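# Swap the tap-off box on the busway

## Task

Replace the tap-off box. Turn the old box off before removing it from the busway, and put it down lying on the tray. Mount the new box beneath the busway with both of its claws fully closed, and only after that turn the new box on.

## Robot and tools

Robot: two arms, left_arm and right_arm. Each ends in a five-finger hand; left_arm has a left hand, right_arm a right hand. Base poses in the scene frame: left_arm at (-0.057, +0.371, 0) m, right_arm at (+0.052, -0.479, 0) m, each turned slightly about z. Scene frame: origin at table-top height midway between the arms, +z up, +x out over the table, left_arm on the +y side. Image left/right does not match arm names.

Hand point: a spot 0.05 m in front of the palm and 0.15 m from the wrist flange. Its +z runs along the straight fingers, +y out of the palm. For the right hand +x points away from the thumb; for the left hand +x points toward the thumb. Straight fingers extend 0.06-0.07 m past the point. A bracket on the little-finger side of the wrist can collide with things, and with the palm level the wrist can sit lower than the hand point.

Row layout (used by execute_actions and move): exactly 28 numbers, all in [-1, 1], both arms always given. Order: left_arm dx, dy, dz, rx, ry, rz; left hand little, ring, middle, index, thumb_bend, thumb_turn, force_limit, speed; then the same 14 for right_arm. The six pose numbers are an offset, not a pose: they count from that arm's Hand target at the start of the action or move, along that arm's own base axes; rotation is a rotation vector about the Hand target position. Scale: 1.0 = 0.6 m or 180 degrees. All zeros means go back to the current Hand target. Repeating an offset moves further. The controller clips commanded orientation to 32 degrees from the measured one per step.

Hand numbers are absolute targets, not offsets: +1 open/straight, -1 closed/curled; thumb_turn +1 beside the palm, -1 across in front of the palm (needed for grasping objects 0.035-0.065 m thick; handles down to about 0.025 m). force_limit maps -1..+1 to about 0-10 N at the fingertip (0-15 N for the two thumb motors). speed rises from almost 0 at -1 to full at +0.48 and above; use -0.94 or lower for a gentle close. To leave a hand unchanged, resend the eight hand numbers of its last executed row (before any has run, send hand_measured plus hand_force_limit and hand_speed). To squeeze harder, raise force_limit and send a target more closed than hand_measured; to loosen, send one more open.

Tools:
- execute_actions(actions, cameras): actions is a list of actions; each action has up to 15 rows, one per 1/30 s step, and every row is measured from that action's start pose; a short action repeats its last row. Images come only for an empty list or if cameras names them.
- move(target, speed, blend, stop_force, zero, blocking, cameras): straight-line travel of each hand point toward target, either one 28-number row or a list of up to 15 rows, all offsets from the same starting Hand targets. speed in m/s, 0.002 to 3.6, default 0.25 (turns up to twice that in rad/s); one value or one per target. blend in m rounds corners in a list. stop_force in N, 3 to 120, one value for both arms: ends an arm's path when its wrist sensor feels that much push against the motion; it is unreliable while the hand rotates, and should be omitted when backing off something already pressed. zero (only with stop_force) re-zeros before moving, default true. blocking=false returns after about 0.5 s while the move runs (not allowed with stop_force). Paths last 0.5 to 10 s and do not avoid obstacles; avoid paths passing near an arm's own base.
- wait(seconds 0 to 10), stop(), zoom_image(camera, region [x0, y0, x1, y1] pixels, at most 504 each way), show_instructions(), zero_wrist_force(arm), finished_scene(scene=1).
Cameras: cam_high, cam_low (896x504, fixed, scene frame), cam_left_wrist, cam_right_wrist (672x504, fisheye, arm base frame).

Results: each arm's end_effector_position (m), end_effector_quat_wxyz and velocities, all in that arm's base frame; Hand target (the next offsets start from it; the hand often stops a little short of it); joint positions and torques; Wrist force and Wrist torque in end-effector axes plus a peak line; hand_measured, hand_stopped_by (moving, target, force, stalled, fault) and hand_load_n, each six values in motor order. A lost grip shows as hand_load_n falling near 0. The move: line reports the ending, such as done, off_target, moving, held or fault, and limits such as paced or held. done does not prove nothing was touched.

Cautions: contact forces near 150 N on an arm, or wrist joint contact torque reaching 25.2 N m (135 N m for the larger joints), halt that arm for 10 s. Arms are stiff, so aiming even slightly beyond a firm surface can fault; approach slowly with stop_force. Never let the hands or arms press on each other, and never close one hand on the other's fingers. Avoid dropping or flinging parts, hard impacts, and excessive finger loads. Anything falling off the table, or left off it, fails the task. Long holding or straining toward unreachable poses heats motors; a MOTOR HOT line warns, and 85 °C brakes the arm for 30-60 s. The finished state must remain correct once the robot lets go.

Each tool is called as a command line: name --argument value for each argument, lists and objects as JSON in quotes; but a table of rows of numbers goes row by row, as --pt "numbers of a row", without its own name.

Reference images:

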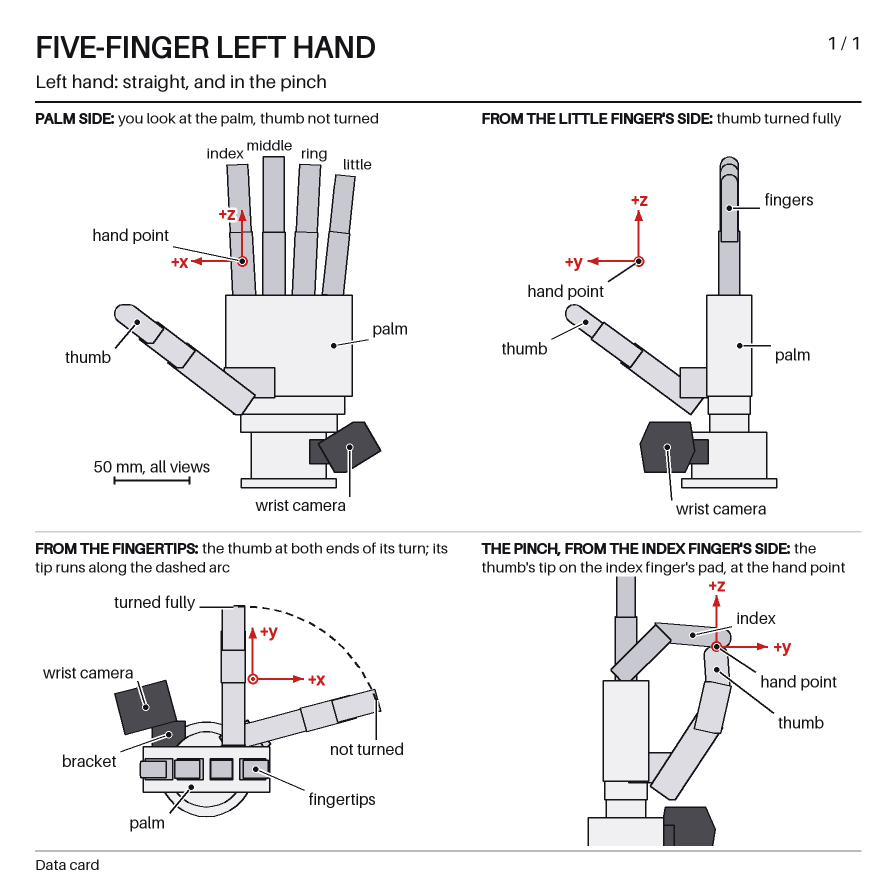

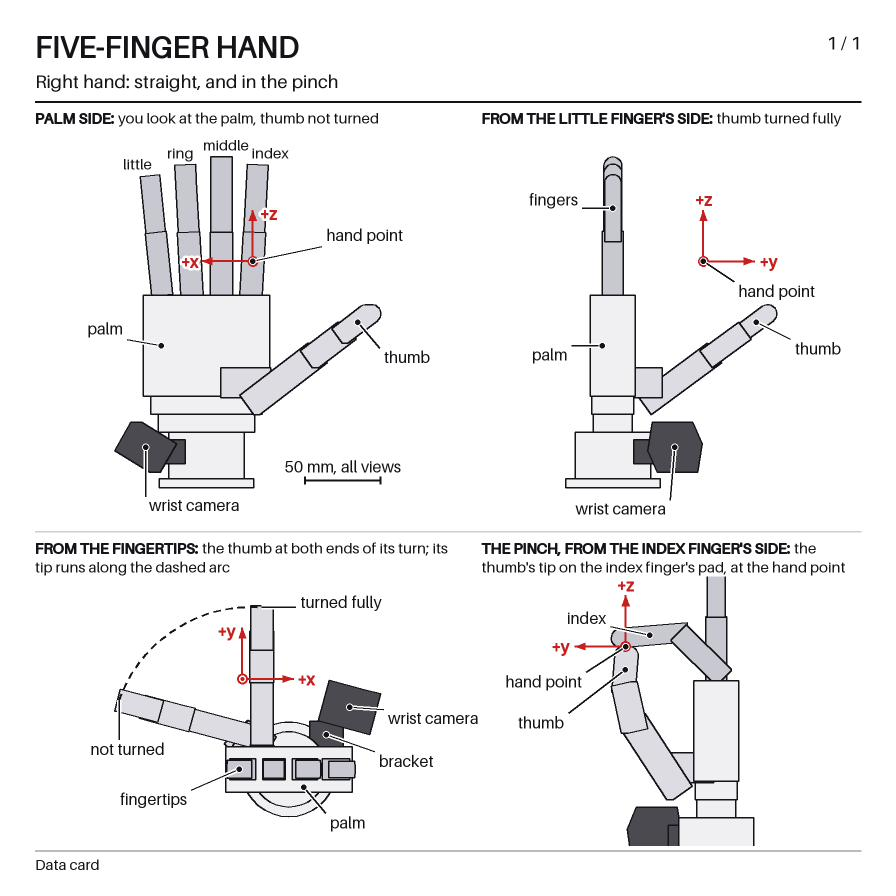

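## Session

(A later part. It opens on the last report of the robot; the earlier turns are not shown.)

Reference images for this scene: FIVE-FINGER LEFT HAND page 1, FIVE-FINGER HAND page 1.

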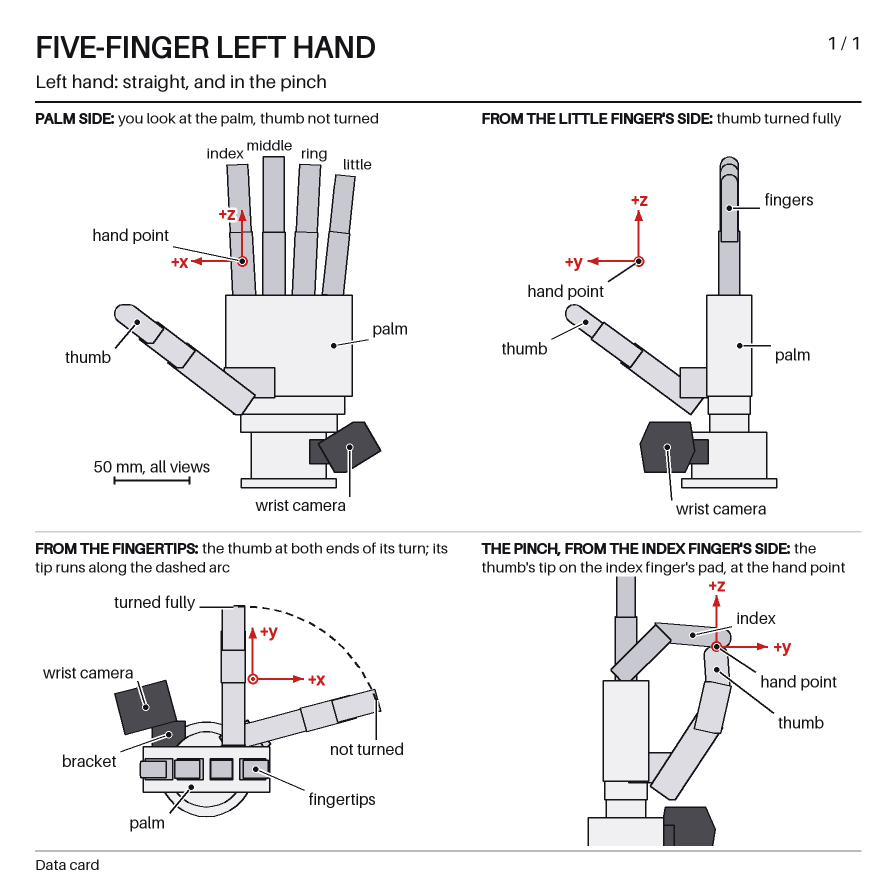

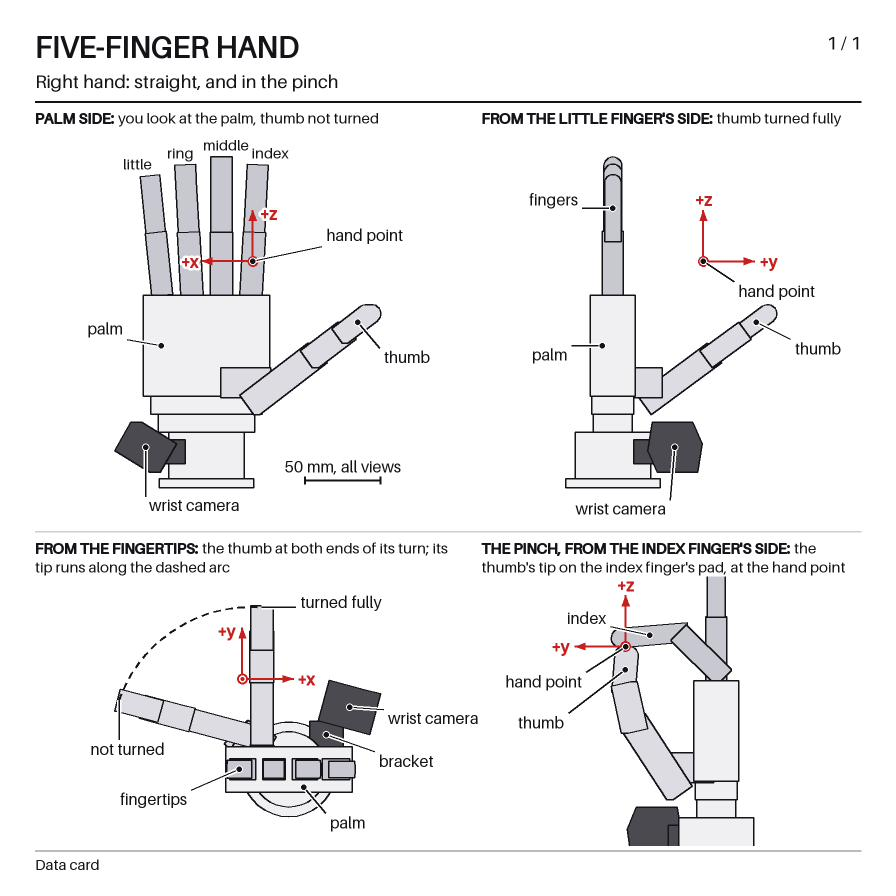

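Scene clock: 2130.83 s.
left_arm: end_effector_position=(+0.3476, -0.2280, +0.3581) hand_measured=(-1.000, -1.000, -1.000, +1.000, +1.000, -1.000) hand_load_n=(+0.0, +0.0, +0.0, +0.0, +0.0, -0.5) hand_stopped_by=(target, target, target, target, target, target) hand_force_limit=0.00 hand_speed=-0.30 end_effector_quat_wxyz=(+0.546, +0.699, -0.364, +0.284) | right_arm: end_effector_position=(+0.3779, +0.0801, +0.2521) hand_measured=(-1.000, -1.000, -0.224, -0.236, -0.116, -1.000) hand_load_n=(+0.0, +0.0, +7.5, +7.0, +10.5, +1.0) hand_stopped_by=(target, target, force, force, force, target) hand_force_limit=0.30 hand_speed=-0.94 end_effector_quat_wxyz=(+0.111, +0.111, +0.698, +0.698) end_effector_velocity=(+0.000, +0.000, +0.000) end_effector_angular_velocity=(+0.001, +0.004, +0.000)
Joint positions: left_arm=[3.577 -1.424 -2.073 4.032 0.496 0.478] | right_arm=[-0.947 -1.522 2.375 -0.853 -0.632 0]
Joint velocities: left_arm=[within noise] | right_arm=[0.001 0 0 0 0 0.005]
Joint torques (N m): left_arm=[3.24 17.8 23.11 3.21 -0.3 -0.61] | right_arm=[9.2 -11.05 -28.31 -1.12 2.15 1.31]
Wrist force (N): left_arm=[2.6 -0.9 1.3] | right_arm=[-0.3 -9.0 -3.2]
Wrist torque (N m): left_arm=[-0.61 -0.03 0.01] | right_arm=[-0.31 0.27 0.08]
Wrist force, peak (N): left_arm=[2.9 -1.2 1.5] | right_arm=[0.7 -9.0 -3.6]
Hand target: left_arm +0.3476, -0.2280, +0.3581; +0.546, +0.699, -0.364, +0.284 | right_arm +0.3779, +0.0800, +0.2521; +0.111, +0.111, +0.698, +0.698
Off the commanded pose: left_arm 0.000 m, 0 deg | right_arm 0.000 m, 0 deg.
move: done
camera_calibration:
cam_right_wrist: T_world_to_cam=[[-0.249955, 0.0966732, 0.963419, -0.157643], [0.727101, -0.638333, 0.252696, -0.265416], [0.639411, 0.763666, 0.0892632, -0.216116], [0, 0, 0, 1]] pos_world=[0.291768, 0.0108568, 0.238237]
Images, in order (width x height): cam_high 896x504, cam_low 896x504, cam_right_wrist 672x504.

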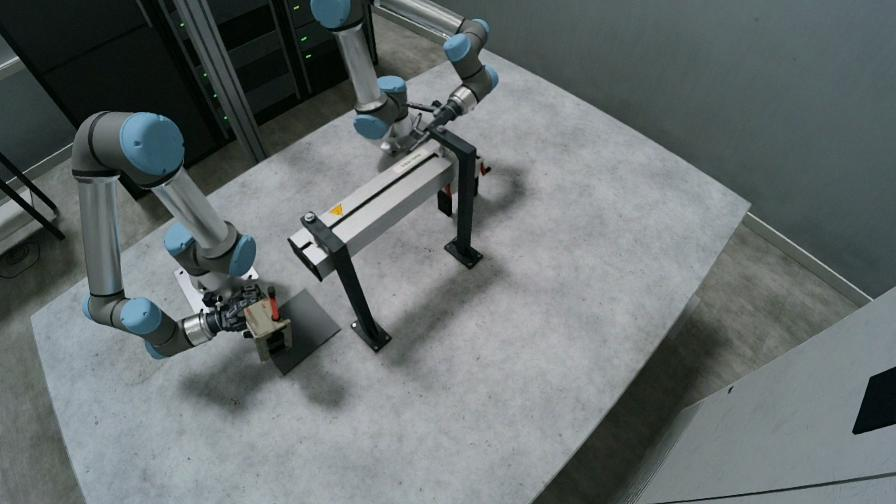

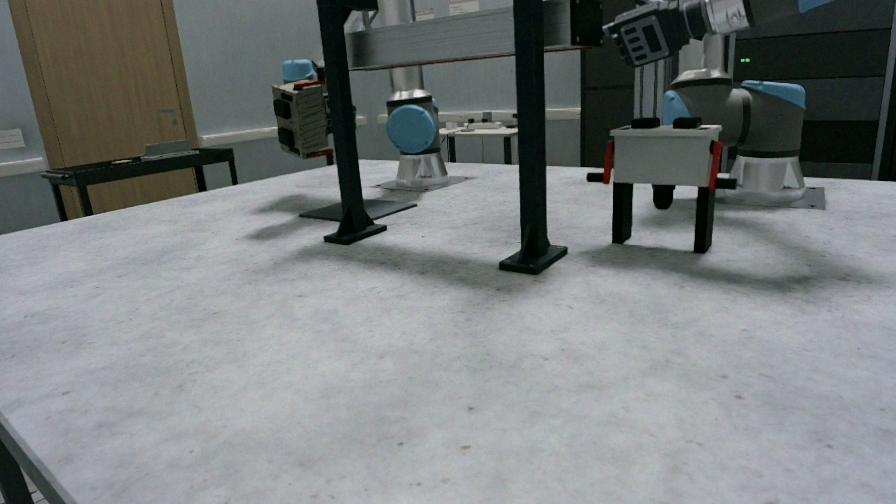

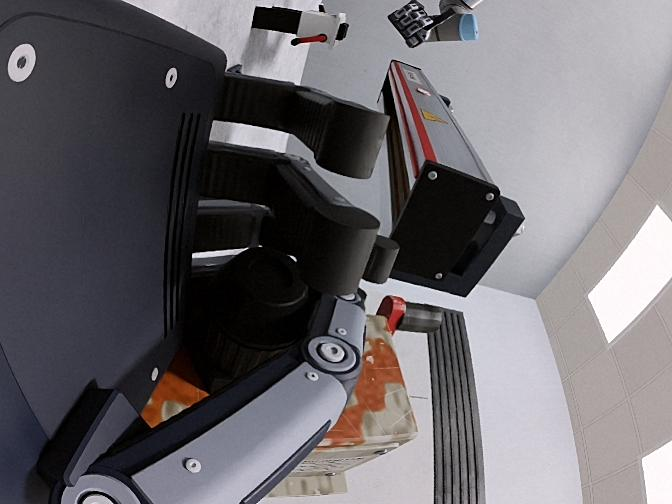

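move --target '[0, 0, 0, 0, 0, 0, -1, -1, -1, 1, 1, -1, 0, -0.3, 0.0052, 0.0388, -0.04, 0.1545, 0.4755, 0, -1, -1, -0.7, -0.7, -0.8, -1, 0.3, -0.94]' --speed 0.2 --cameras '["cam_high", "cam_low", "cam_right_wrist"]'

zoom_image --camera "cam_low" --region '[220, 60, 460, 240]'

zoom_image --camera "cam_high" --region '[180, 240, 400, 400]'

Scene clock: 2142.60 s.
left_arm: end_effector_position=(+0.3476, -0.2280, +0.3581) hand_measured=(-1.000, -1.000, -1.000, +1.000, +1.000, -1.000) hand_load_n=(+0.0, +0.0, +0.0, +0.0, +0.0, +0.0) hand_stopped_by=(target, target, target, target, target, target) hand_force_limit=0.00 hand_speed=-0.30 end_effector_quat_wxyz=(+0.546, +0.699, -0.364, +0.284) | right_arm: end_effector_position=(+0.3811, +0.1033, +0.2281) hand_measured=(-1.000, -1.000, -0.224, -0.236, -0.116, -1.000) hand_load_n=(+0.0, +0.0, +7.5, +6.5, +10.0, +0.5) hand_stopped_by=(target, target, force, force, force, target) hand_force_limit=0.30 hand_speed=-0.94 end_effector_quat_wxyz=(-0.416, +0.572, +0.416, +0.572) end_effector_velocity=(+0.000, +0.000, -0.001) end_effector_angular_velocity=(+0.003, +0.006, +0.000)
Joint positions: left_arm=[3.577 -1.424 -2.073 4.032 0.496 0.478] | right_arm=[-0.951 -1.777 2.372 -0.595 -0.637 1.571]
Joint velocities: left_arm=[within noise] | right_arm=[0 0.001 0.001 0 0 0.005]
Joint torques (N m): left_arm=[2.43 17.58 22.48 3.19 -0.47 -0.64] | right_arm=[-8.93 -9.49 -2.66 -1.49 -1.67 1.87]
Wrist force (N): left_arm=[2.8 -1.1 0.8] | right_arm=[-2.7 -0.2 -3.3]
Wrist torque (N m): left_arm=[-0.62 -0.08 0.03] | right_arm=[0.25 0.33 -0.10]
Wrist force, peak (N): left_arm=[3.0 -1.0 1.5] | right_arm=[-0.2 -9.1 -3.2]
Hand target: left_arm +0.3476, -0.2280, +0.3581; +0.546, +0.699, -0.364, +0.284 | right_arm +0.3811, +0.1033, +0.2281; -0.416, +0.572, +0.416, +0.572
Off the commanded pose: left_arm 0.000 m, 0 deg | right_arm 0.000 m, 0 deg.
move: done
camera_calibration:
cam_right_wrist: T_world_to_cam=[[0.920709, -0.283577, 0.268103, -0.384242], [0.122661, -0.441898, -0.88864, 0.22362], [0.370472, 0.851064, -0.372076, -0.0351212], [0, 0, 0, 1]] pos_world=[0.339357, 0.0197457, 0.288667]
Images, in order (width x height): cam_high 896x504, cam_low 896x504, cam_right_wrist 672x504.

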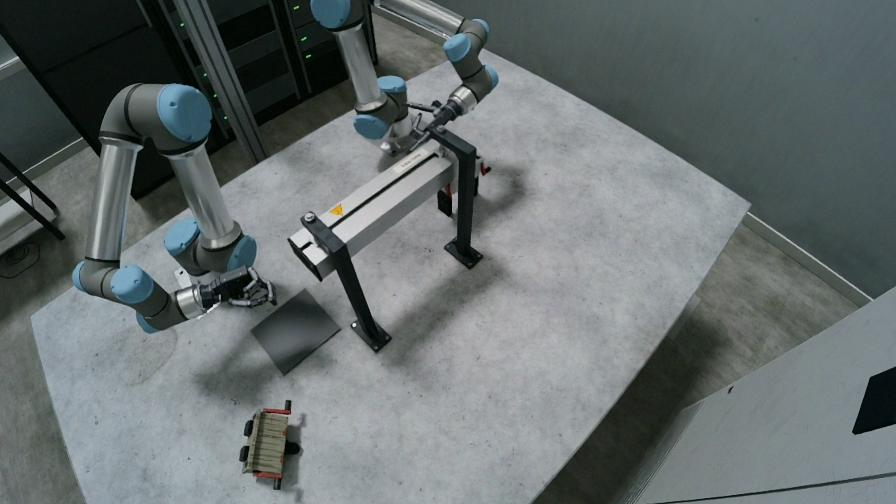

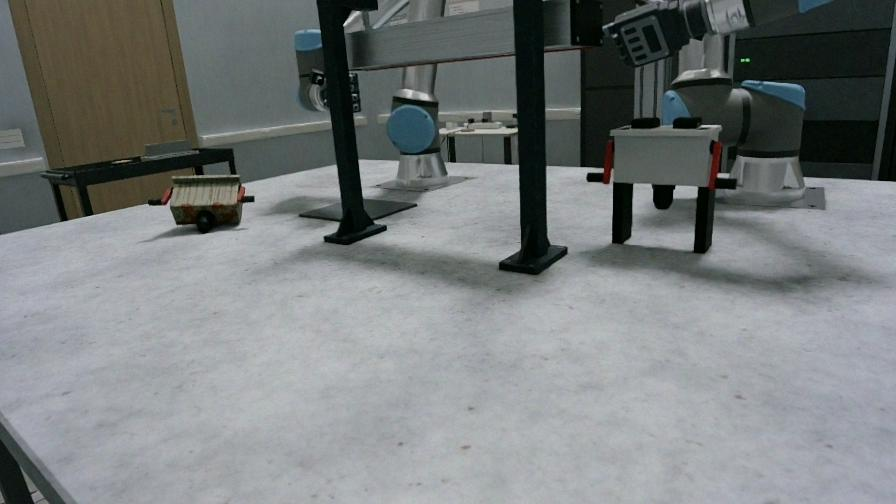

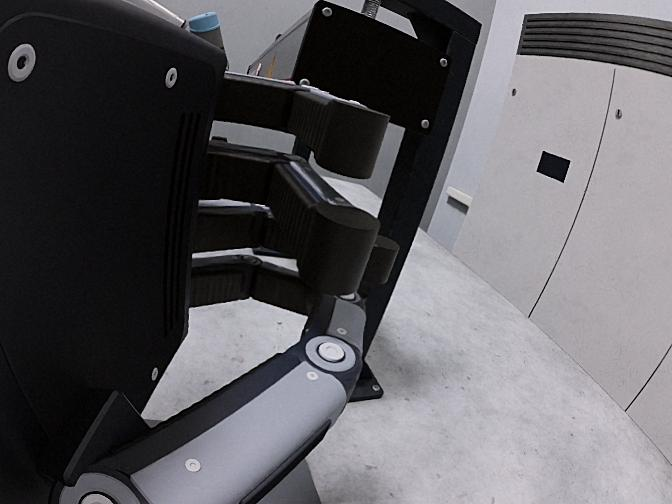

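Scaled by 2.100 from the camera's 896x504 image, which has a finer 1280x720 frame.

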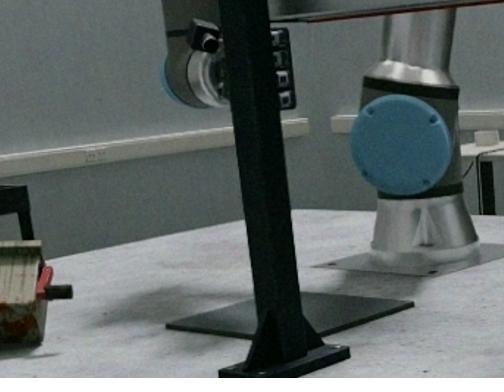

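Scaled by 2.291 from the camera's 896x504 image, which has a finer 1280x720 frame.

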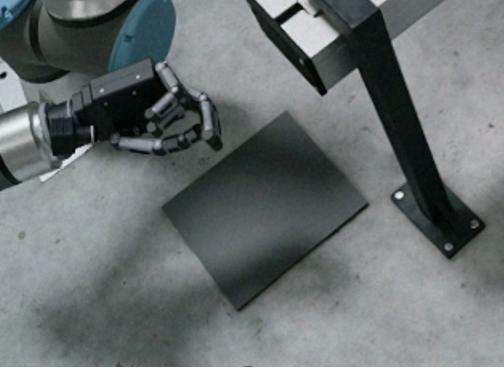

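execute_actions --actions '[]' --cameras '["cam_high", "cam_low"]'

zoom_image --camera "cam_high" --region '[210, 380, 340, 504]'

zoom_image --camera "cam_low" --region '[130, 150, 280, 250]'

Scene clock: 2153.23 s.
left_arm: end_effector_position=(+0.3476, -0.2280, +0.3581) hand_measured=(-1.000, -1.000, -1.000, +1.000, +1.000, -1.000) hand_load_n=(+0.0, +0.0, +0.0, +0.0, +0.0, -0.5) hand_stopped_by=(target, target, target, target, target, target) hand_force_limit=0.00 hand_speed=-0.30 end_effector_quat_wxyz=(+0.546, +0.699, -0.364, +0.284) | right_arm: end_effector_position=(+0.3811, +0.1033, +0.2281) hand_measured=(-1.000, -1.000, -0.224, -0.236, -0.116, -1.000) hand_load_n=(+0.0, +0.0, +7.0, +6.5, +9.5, +1.0) hand_stopped_by=(target, target, force, force, force, target) hand_force_limit=0.30 hand_speed=-0.94 end_effector_quat_wxyz=(-0.416, +0.572, +0.416, +0.572)
Joint positions: left_arm=[3.577 -1.424 -2.073 4.032 0.496 0.478] | right_arm=[-0.951 -1.777 2.372 -0.595 -0.637 1.571]
Joint velocities: within noise
Joint torques (N m): left_arm=[1.32 17.9 20.66 3.28 -1.01 -0.56] | right_arm=[-9.79 0.61 -2.91 -0.09 -0.96 0.77]
Wrist force (N): left_arm=[2.6 -1.1 1.2] | right_arm=[-2.8 -0.3 -3.3]
Wrist torque (N m): left_arm=[-0.65 -0.04 0.03] | right_arm=[0.25 0.34 -0.13]
Wrist force, peak (N): left_arm=[3.0 -1.2 1.3] | right_arm=[-2.9 -0.1 -3.5]
Hand target: left_arm +0.3476, -0.2280, +0.3581; +0.546, +0.699, -0.364, +0.284 | right_arm +0.3811, +0.1033, +0.2281; -0.416, +0.572, +0.416, +0.572
Off the commanded pose: left_arm 0.000 m, 0 deg | right_arm 0.000 m, 0 deg.
Images, in order (width x height): cam_high 896x504, cam_low 896x504.

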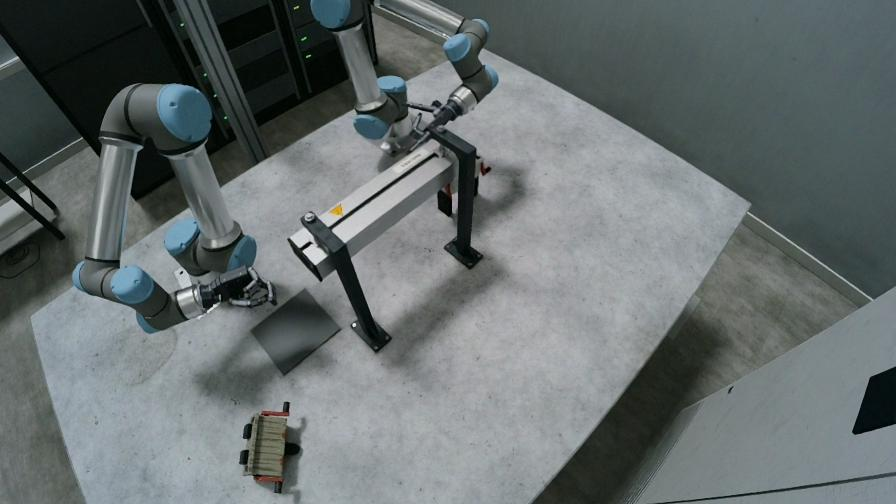

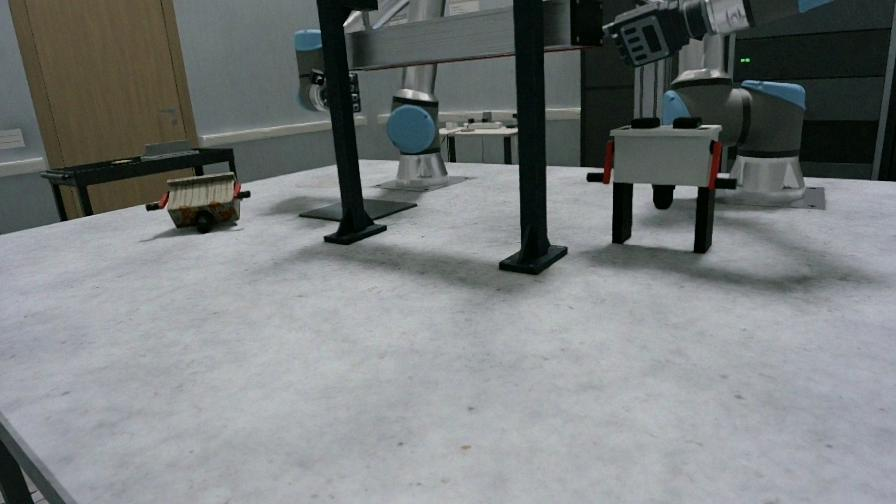

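Scaled by 3.877 from the camera's 896x504 image, which has a finer 1280x720 frame.

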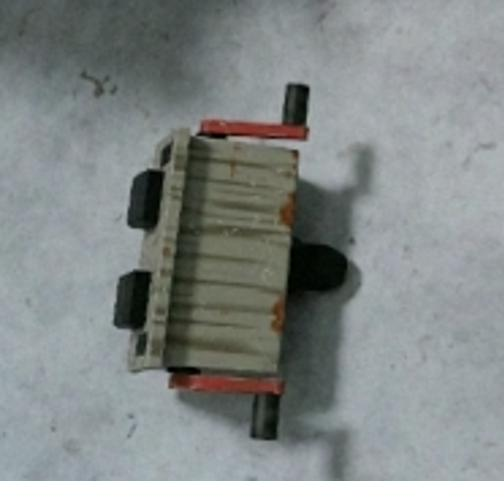

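Scaled by 3.360 from the camera's 896x504 image, which has a finer 1280x720 frame.

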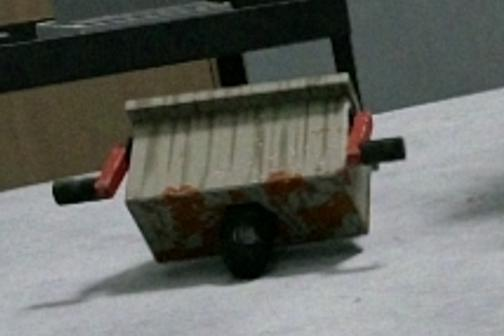

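move --target '[0, 0, 0, 0, 0, 0, -1, -1, -1, 1, 1, -1, 0, -0.3, 0.2793, -0.224, 0.1698, -0.4297, 0.2631, -0.1178, 1, 1, 1, 1, 1, -1, 0, -0.3]' --speed 0.25 --cameras '["cam_high", "cam_low", "cam_right_wrist"]'

zoom_image --camera "cam_right_wrist" --region '[150, 100, 500, 420]'

Scene clock: 2238.40 s.
left_arm: end_effector_position=(+0.3476, -0.2280, +0.3581) hand_measured=(-1.000, -1.000, -1.000, +1.000, +1.000, -1.000) hand_load_n=(+0.0, +0.0, +0.0, +0.0, +0.0, -0.5) hand_stopped_by=(target, target, target, target, target, target) hand_force_limit=0.00 hand_speed=-0.30 end_effector_quat_wxyz=(+0.546, +0.699, -0.364, +0.284) | right_arm: end_effector_position=(+0.5486, -0.0310, +0.3299) hand_measured=(+1.000, +1.000, +1.000, +1.000, +1.000, -1.000) hand_load_n=(+0.0, +0.5, +0.0, +0.0, -0.5, +0.0) hand_stopped_by=(target, target, target, target, target, target) hand_force_limit=0.00 hand_speed=-0.30 end_effector_quat_wxyz=(+0.000, +0.924, +0.383, +0.000) end_effector_velocity=(+0.000, -0.001, -0.001) end_effector_angular_velocity=(-0.004, +0.004, +0.000)
Joint positions: left_arm=[3.577 -1.424 -2.073 4.032 0.496 0.478] | right_arm=[-0.192 -1.524 1.542 -1.589 -1.571 3.735]
Joint velocities: left_arm=[within noise] | right_arm=[0 0.002 0.001 0.001 -0.005 0]
Joint torques (N m): left_arm=[-4.96 18.21 18.64 3.17 -2.8 -0.54] | right_arm=[0.05 -16.74 -28.3 -2.88 -1.83 1.45]
Wrist force (N): left_arm=[3.0 -1.2 1.6] | right_arm=[-0.4 -1.3 -1.5]
Wrist torque (N m): left_arm=[-0.68 -0.08 0.05] | right_arm=[-0.04 0.08 -0.02]
Wrist force, peak (N): left_arm=[3.2 -1.4 1.5] | right_arm=[-3.4 -0.8 -3.6]
Hand target: left_arm +0.3476, -0.2280, +0.3581; +0.546, +0.699, -0.364, +0.284 | right_arm +0.5486, -0.0311, +0.3299; +0.000, +0.924, +0.383, +0.000
Off the commanded pose: left_arm 0.000 m, 0 deg | right_arm 0.000 m, 0 deg.
move: done
camera_calibration:
cam_right_wrist: T_world_to_cam=[[0.870568, -0.491849, -0.0139901, -0.489732], [-0.449864, -0.807129, 0.382315, 0.117586], [-0.199333, -0.326537, -0.923926, 0.513156], [0, 0, 0, 1]] pos_world=[0.581532, 0.0215975, 0.422312]
Images, in order (width x height): cam_high 896x504, cam_low 896x504, cam_right_wrist 672x504.

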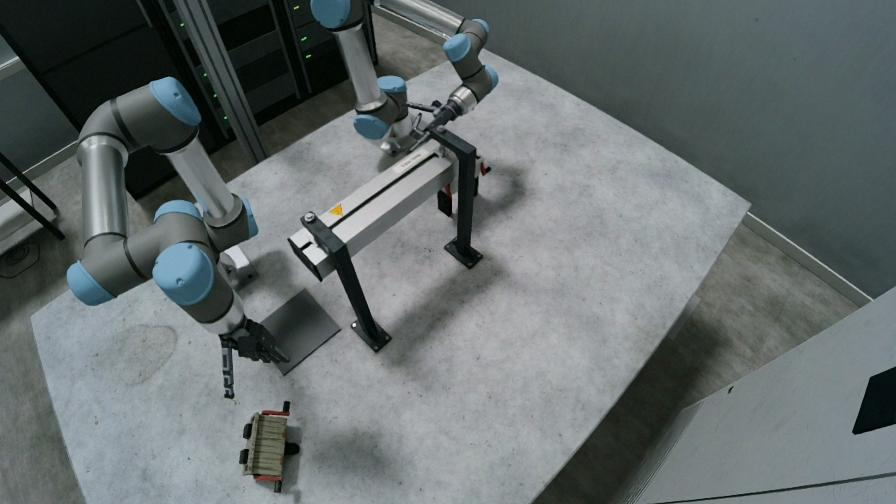

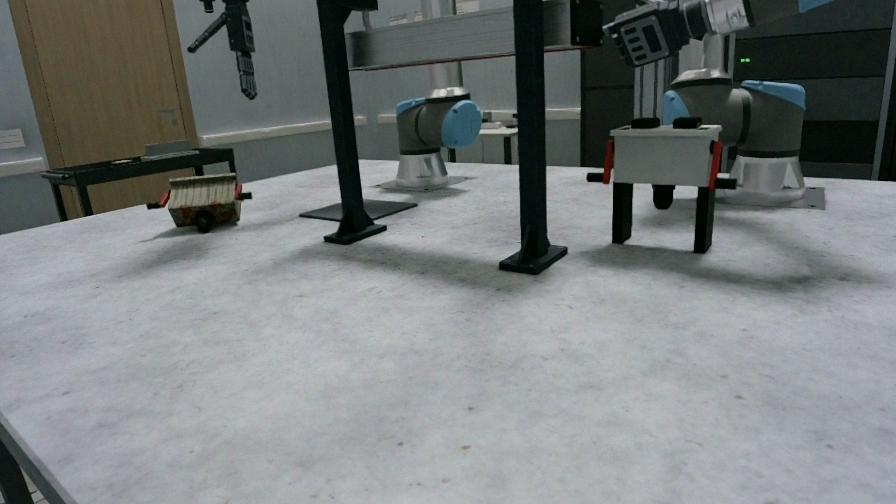

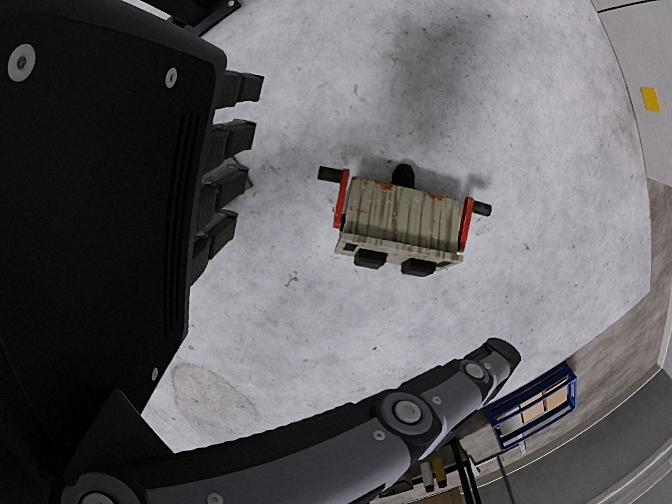

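Scaled by 1.440 from the camera's 672x504 image, which has a finer 960x720 frame.

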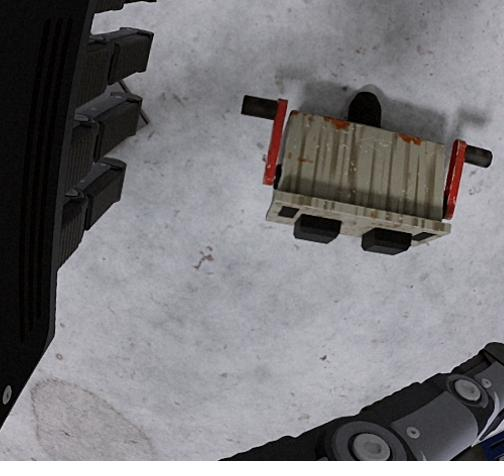

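zoom_image --camera "cam_right_wrist" --region '[300, 140, 510, 290]'

Scaled by 2.400 from the camera's 672x504 image, which has a finer 960x720 frame.

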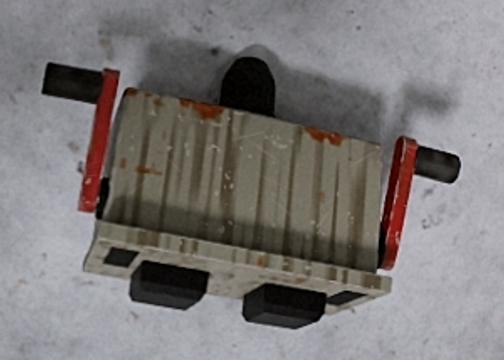

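move --target '[0, 0, 0, 0, 0, 0, -1, -1, -1, 1, 1, -1, 0, -0.3, -0.1053, -0.2542, -0.2833, 0, 0, -0.475, 1, 1, 1, 1, 1, -1, 0, -0.3]' --speed 0.25 --cameras '["cam_high", "cam_low", "cam_right_wrist"]'

zoom_image --camera "cam_right_wrist" --region '[150, 100, 500, 420]'

zoom_image --camera "cam_low" --region '[100, 100, 320, 260]'

Scene clock: 2375.57 s.
left_arm: end_effector_position=(+0.3476, -0.2280, +0.3581) hand_measured=(-1.000, -1.000, -1.000, +1.000, +1.000, -1.000) hand_load_n=(+0.0, +0.0, +0.0, +0.0, +0.0, +0.0) hand_stopped_by=(target, target, target, target, target, target) hand_force_limit=0.00 hand_speed=-0.30 end_effector_quat_wxyz=(+0.546, +0.699, -0.364, +0.284) | right_arm: end_effector_position=(+0.4854, -0.1836, +0.1599) hand_measured=(+1.000, +1.000, +1.000, +1.000, +1.000, -1.000) hand_load_n=(+0.0, +0.0, +0.0, +0.0, +0.0, +0.0) hand_stopped_by=(target, target, target, target, target, target) hand_force_limit=0.00 hand_speed=-0.30 end_effector_quat_wxyz=(+0.000, +0.938, -0.346, +0.000) end_effector_velocity=(+0.000, +0.000, +0.001) end_effector_angular_velocity=(-0.001, -0.001, -0.006)
Joint positions: left_arm=[3.577 -1.424 -2.073 4.032 0.496 0.478] | right_arm=[-0.516 -1.335 1.771 -2.006 -1.571 4.903]
Joint velocities: left_arm=[within noise] | right_arm=[0 0 -0.001 0 0 0.006]
Joint torques (N m): left_arm=[-8.33 17.83 18.29 3.32 -2.82 -0.75] | right_arm=[1.6 -36.41 -36.85 -0.46 -1.6 1.85]
Wrist force (N): left_arm=[2.7 -1.0 1.4] | right_arm=[-0.1 -1.2 -1.8]
Wrist torque (N m): left_arm=[-0.64 -0.04 0.02] | right_arm=[0.00 0.04 -0.01]
Wrist force, peak (N): left_arm=[3.1 -1.1 1.7] | right_arm=[-0.1 -1.7 -2.2]
Hand target: left_arm +0.3476, -0.2280, +0.3581; +0.546, +0.699, -0.364, +0.284 | right_arm +0.4855, -0.1836, +0.1600; +0.000, +0.938, -0.346, +0.000
Off the commanded pose: left_arm 0.000 m, 0 deg | right_arm 0.000 m, 0 deg.
move: done
camera_calibration:
cam_right_wrist: T_world_to_cam=[[-0.422066, -0.906456, -0.0140768, 0.039216], [-0.839772, 0.385073, 0.382757, 0.439049], [-0.341532, 0.17337, -0.923742, 0.454358], [0, 0, 0, 1]] pos_world=[0.54043, -0.21229, 0.252212]
Images, in order (width x height): cam_high 896x504, cam_low 896x504, cam_right_wrist 672x504.

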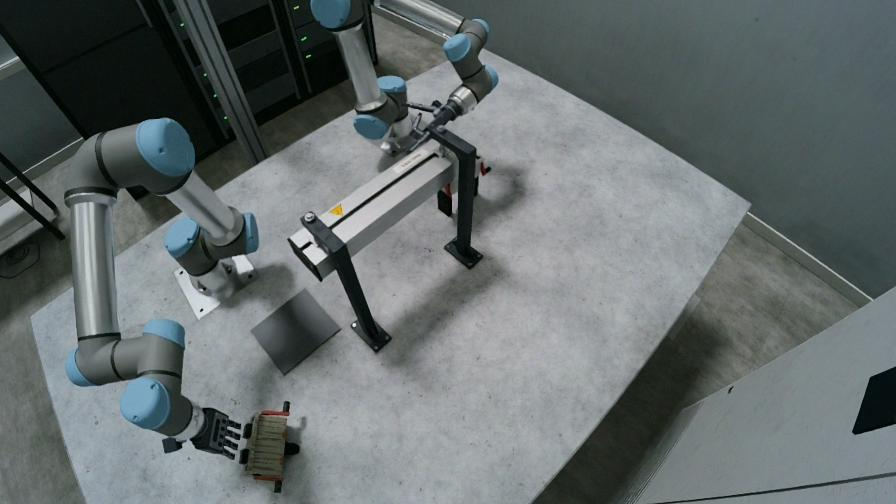

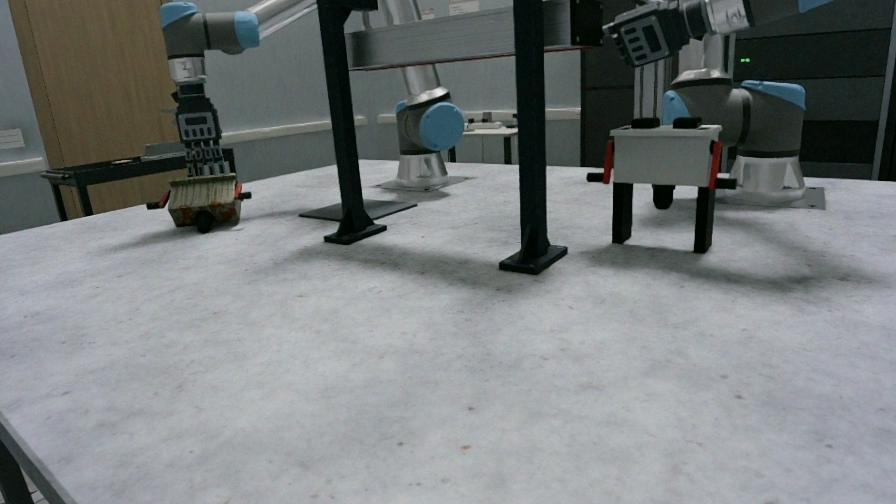

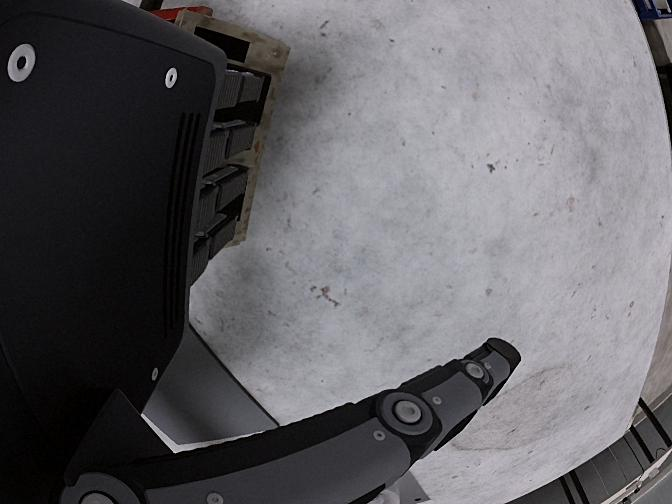

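Scaled by 1.440 from the camera's 672x504 image, which has a finer 960x720 frame.

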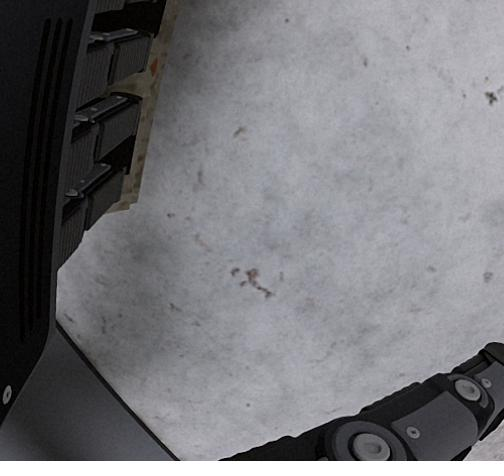

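Scaled by 2.291 from the camera's 896x504 image, which has a finer 1280x720 frame.

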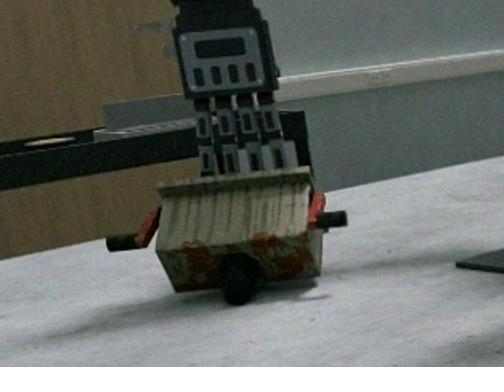

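move --target '[0, 0, 0, 0, 0, 0, -1, -1, -1, 1, 1, -1, 0, -0.3, 0, 0, -0.10, 0, 0, 0, 1, 1, 1, 1, 1, -1, 0, -0.3]' --speed 0.03 --stop_force 5 --cameras '["cam_high", "cam_low", "cam_right_wrist"]'

zoom_image --camera "cam_low" --region '[100, 100, 320, 260]'

zoom_image --camera "cam_high" --region '[180, 380, 320, 504]'

Scene clock: 2384.03 s.
left_arm: end_effector_position=(+0.3476, -0.2280, +0.3581) hand_measured=(-1.000, -1.000, -1.000, +1.000, +1.000, -1.000) hand_load_n=(+0.0, +0.0, +0.0, +0.0, +0.0, -0.5) hand_stopped_by=(target, target, target, target, target, target) hand_force_limit=0.00 hand_speed=-0.30 end_effector_quat_wxyz=(+0.546, +0.699, -0.364, +0.284) | right_arm: end_effector_position=(+0.4854, -0.1836, +0.1454) hand_measured=(+1.000, +1.000, +1.000, +1.000, +1.000, -1.000) hand_load_n=(+0.0, +0.0, +0.0, +0.0, +0.0, +0.0) hand_stopped_by=(target, target, target, target, target, target) hand_force_limit=0.00 hand_speed=-0.30 end_effector_quat_wxyz=(+0.000, +0.938, -0.346, +0.000)
Joint positions: left_arm=[3.577 -1.424 -2.073 4.032 0.496 0.478] | right_arm=[-0.516 -1.319 1.792 -2.043 -1.571 4.903]
Joint torques (N m): left_arm=[-8.63 18.46 18.83 3.19 -2.8 -0.7] | right_arm=[4.42 -27.47 -37.19 -4.58 1.39 1.86]
Wrist force (N): left_arm=[2.8 -1.1 1.1] | right_arm=[-0.2 -1.0 -1.6]
Wrist torque (N m): left_arm=[-0.64 -0.06 0.03] | right_arm=[0.00 0.06 -0.03]
Wrist force, peak (N): left_arm=[3.1 -1.3 1.5] | right_arm=[-0.6 1.9 -6.7]
Hand target: left_arm +0.3476, -0.2280, +0.3581; +0.546, +0.699, -0.364, +0.284 | right_arm +0.4854, -0.1836, +0.1454; +0.000, +0.938, -0.346, +0.000 (not the last commanded pose)
Off the commanded pose: left_arm 0.000 m, 0 deg | right_arm 0.045 m, 0 deg.
move: contact (right_arm)
camera_calibration:
cam_right_wrist: T_world_to_cam=[[-0.422273, -0.906362, -0.0139239, 0.039058], [-0.839784, 0.385379, 0.38242, 0.444874], [-0.341245, 0.173179, -0.923884, 0.440854], [0, 0, 0, 1]] pos_world=[0.540531, -0.212391, 0.237712]
Images, in order (width x height): cam_high 896x504, cam_low 896x504, cam_right_wrist 672x504.

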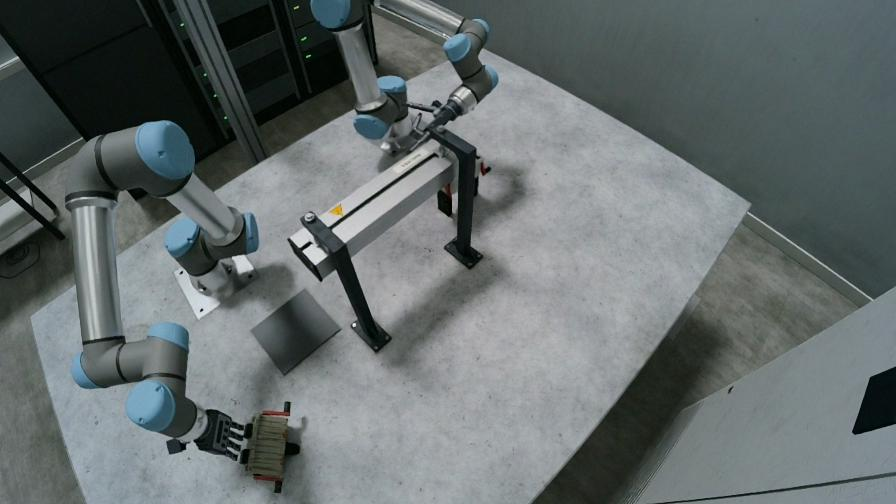

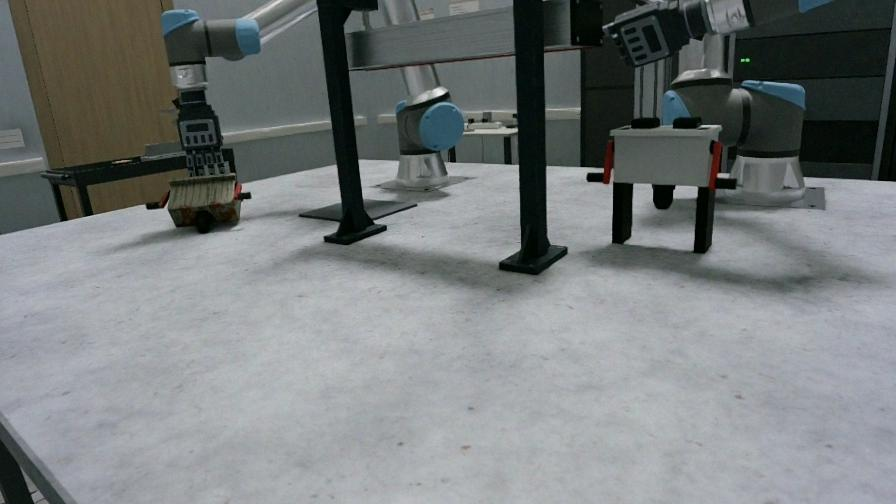

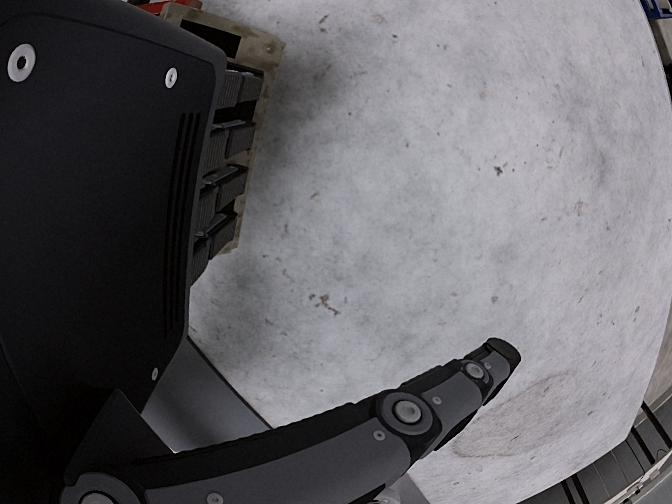

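Scaled by 2.291 from the camera's 896x504 image, which has a finer 1280x720 frame.

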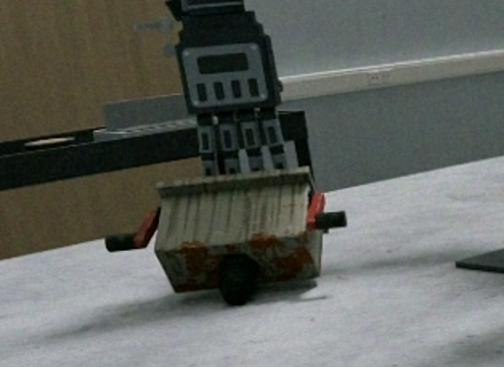

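Scaled by 3.600 from the camera's 896x504 image, which has a finer 1280x720 frame.

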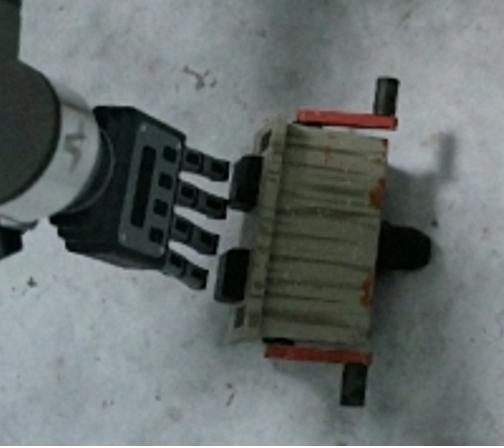

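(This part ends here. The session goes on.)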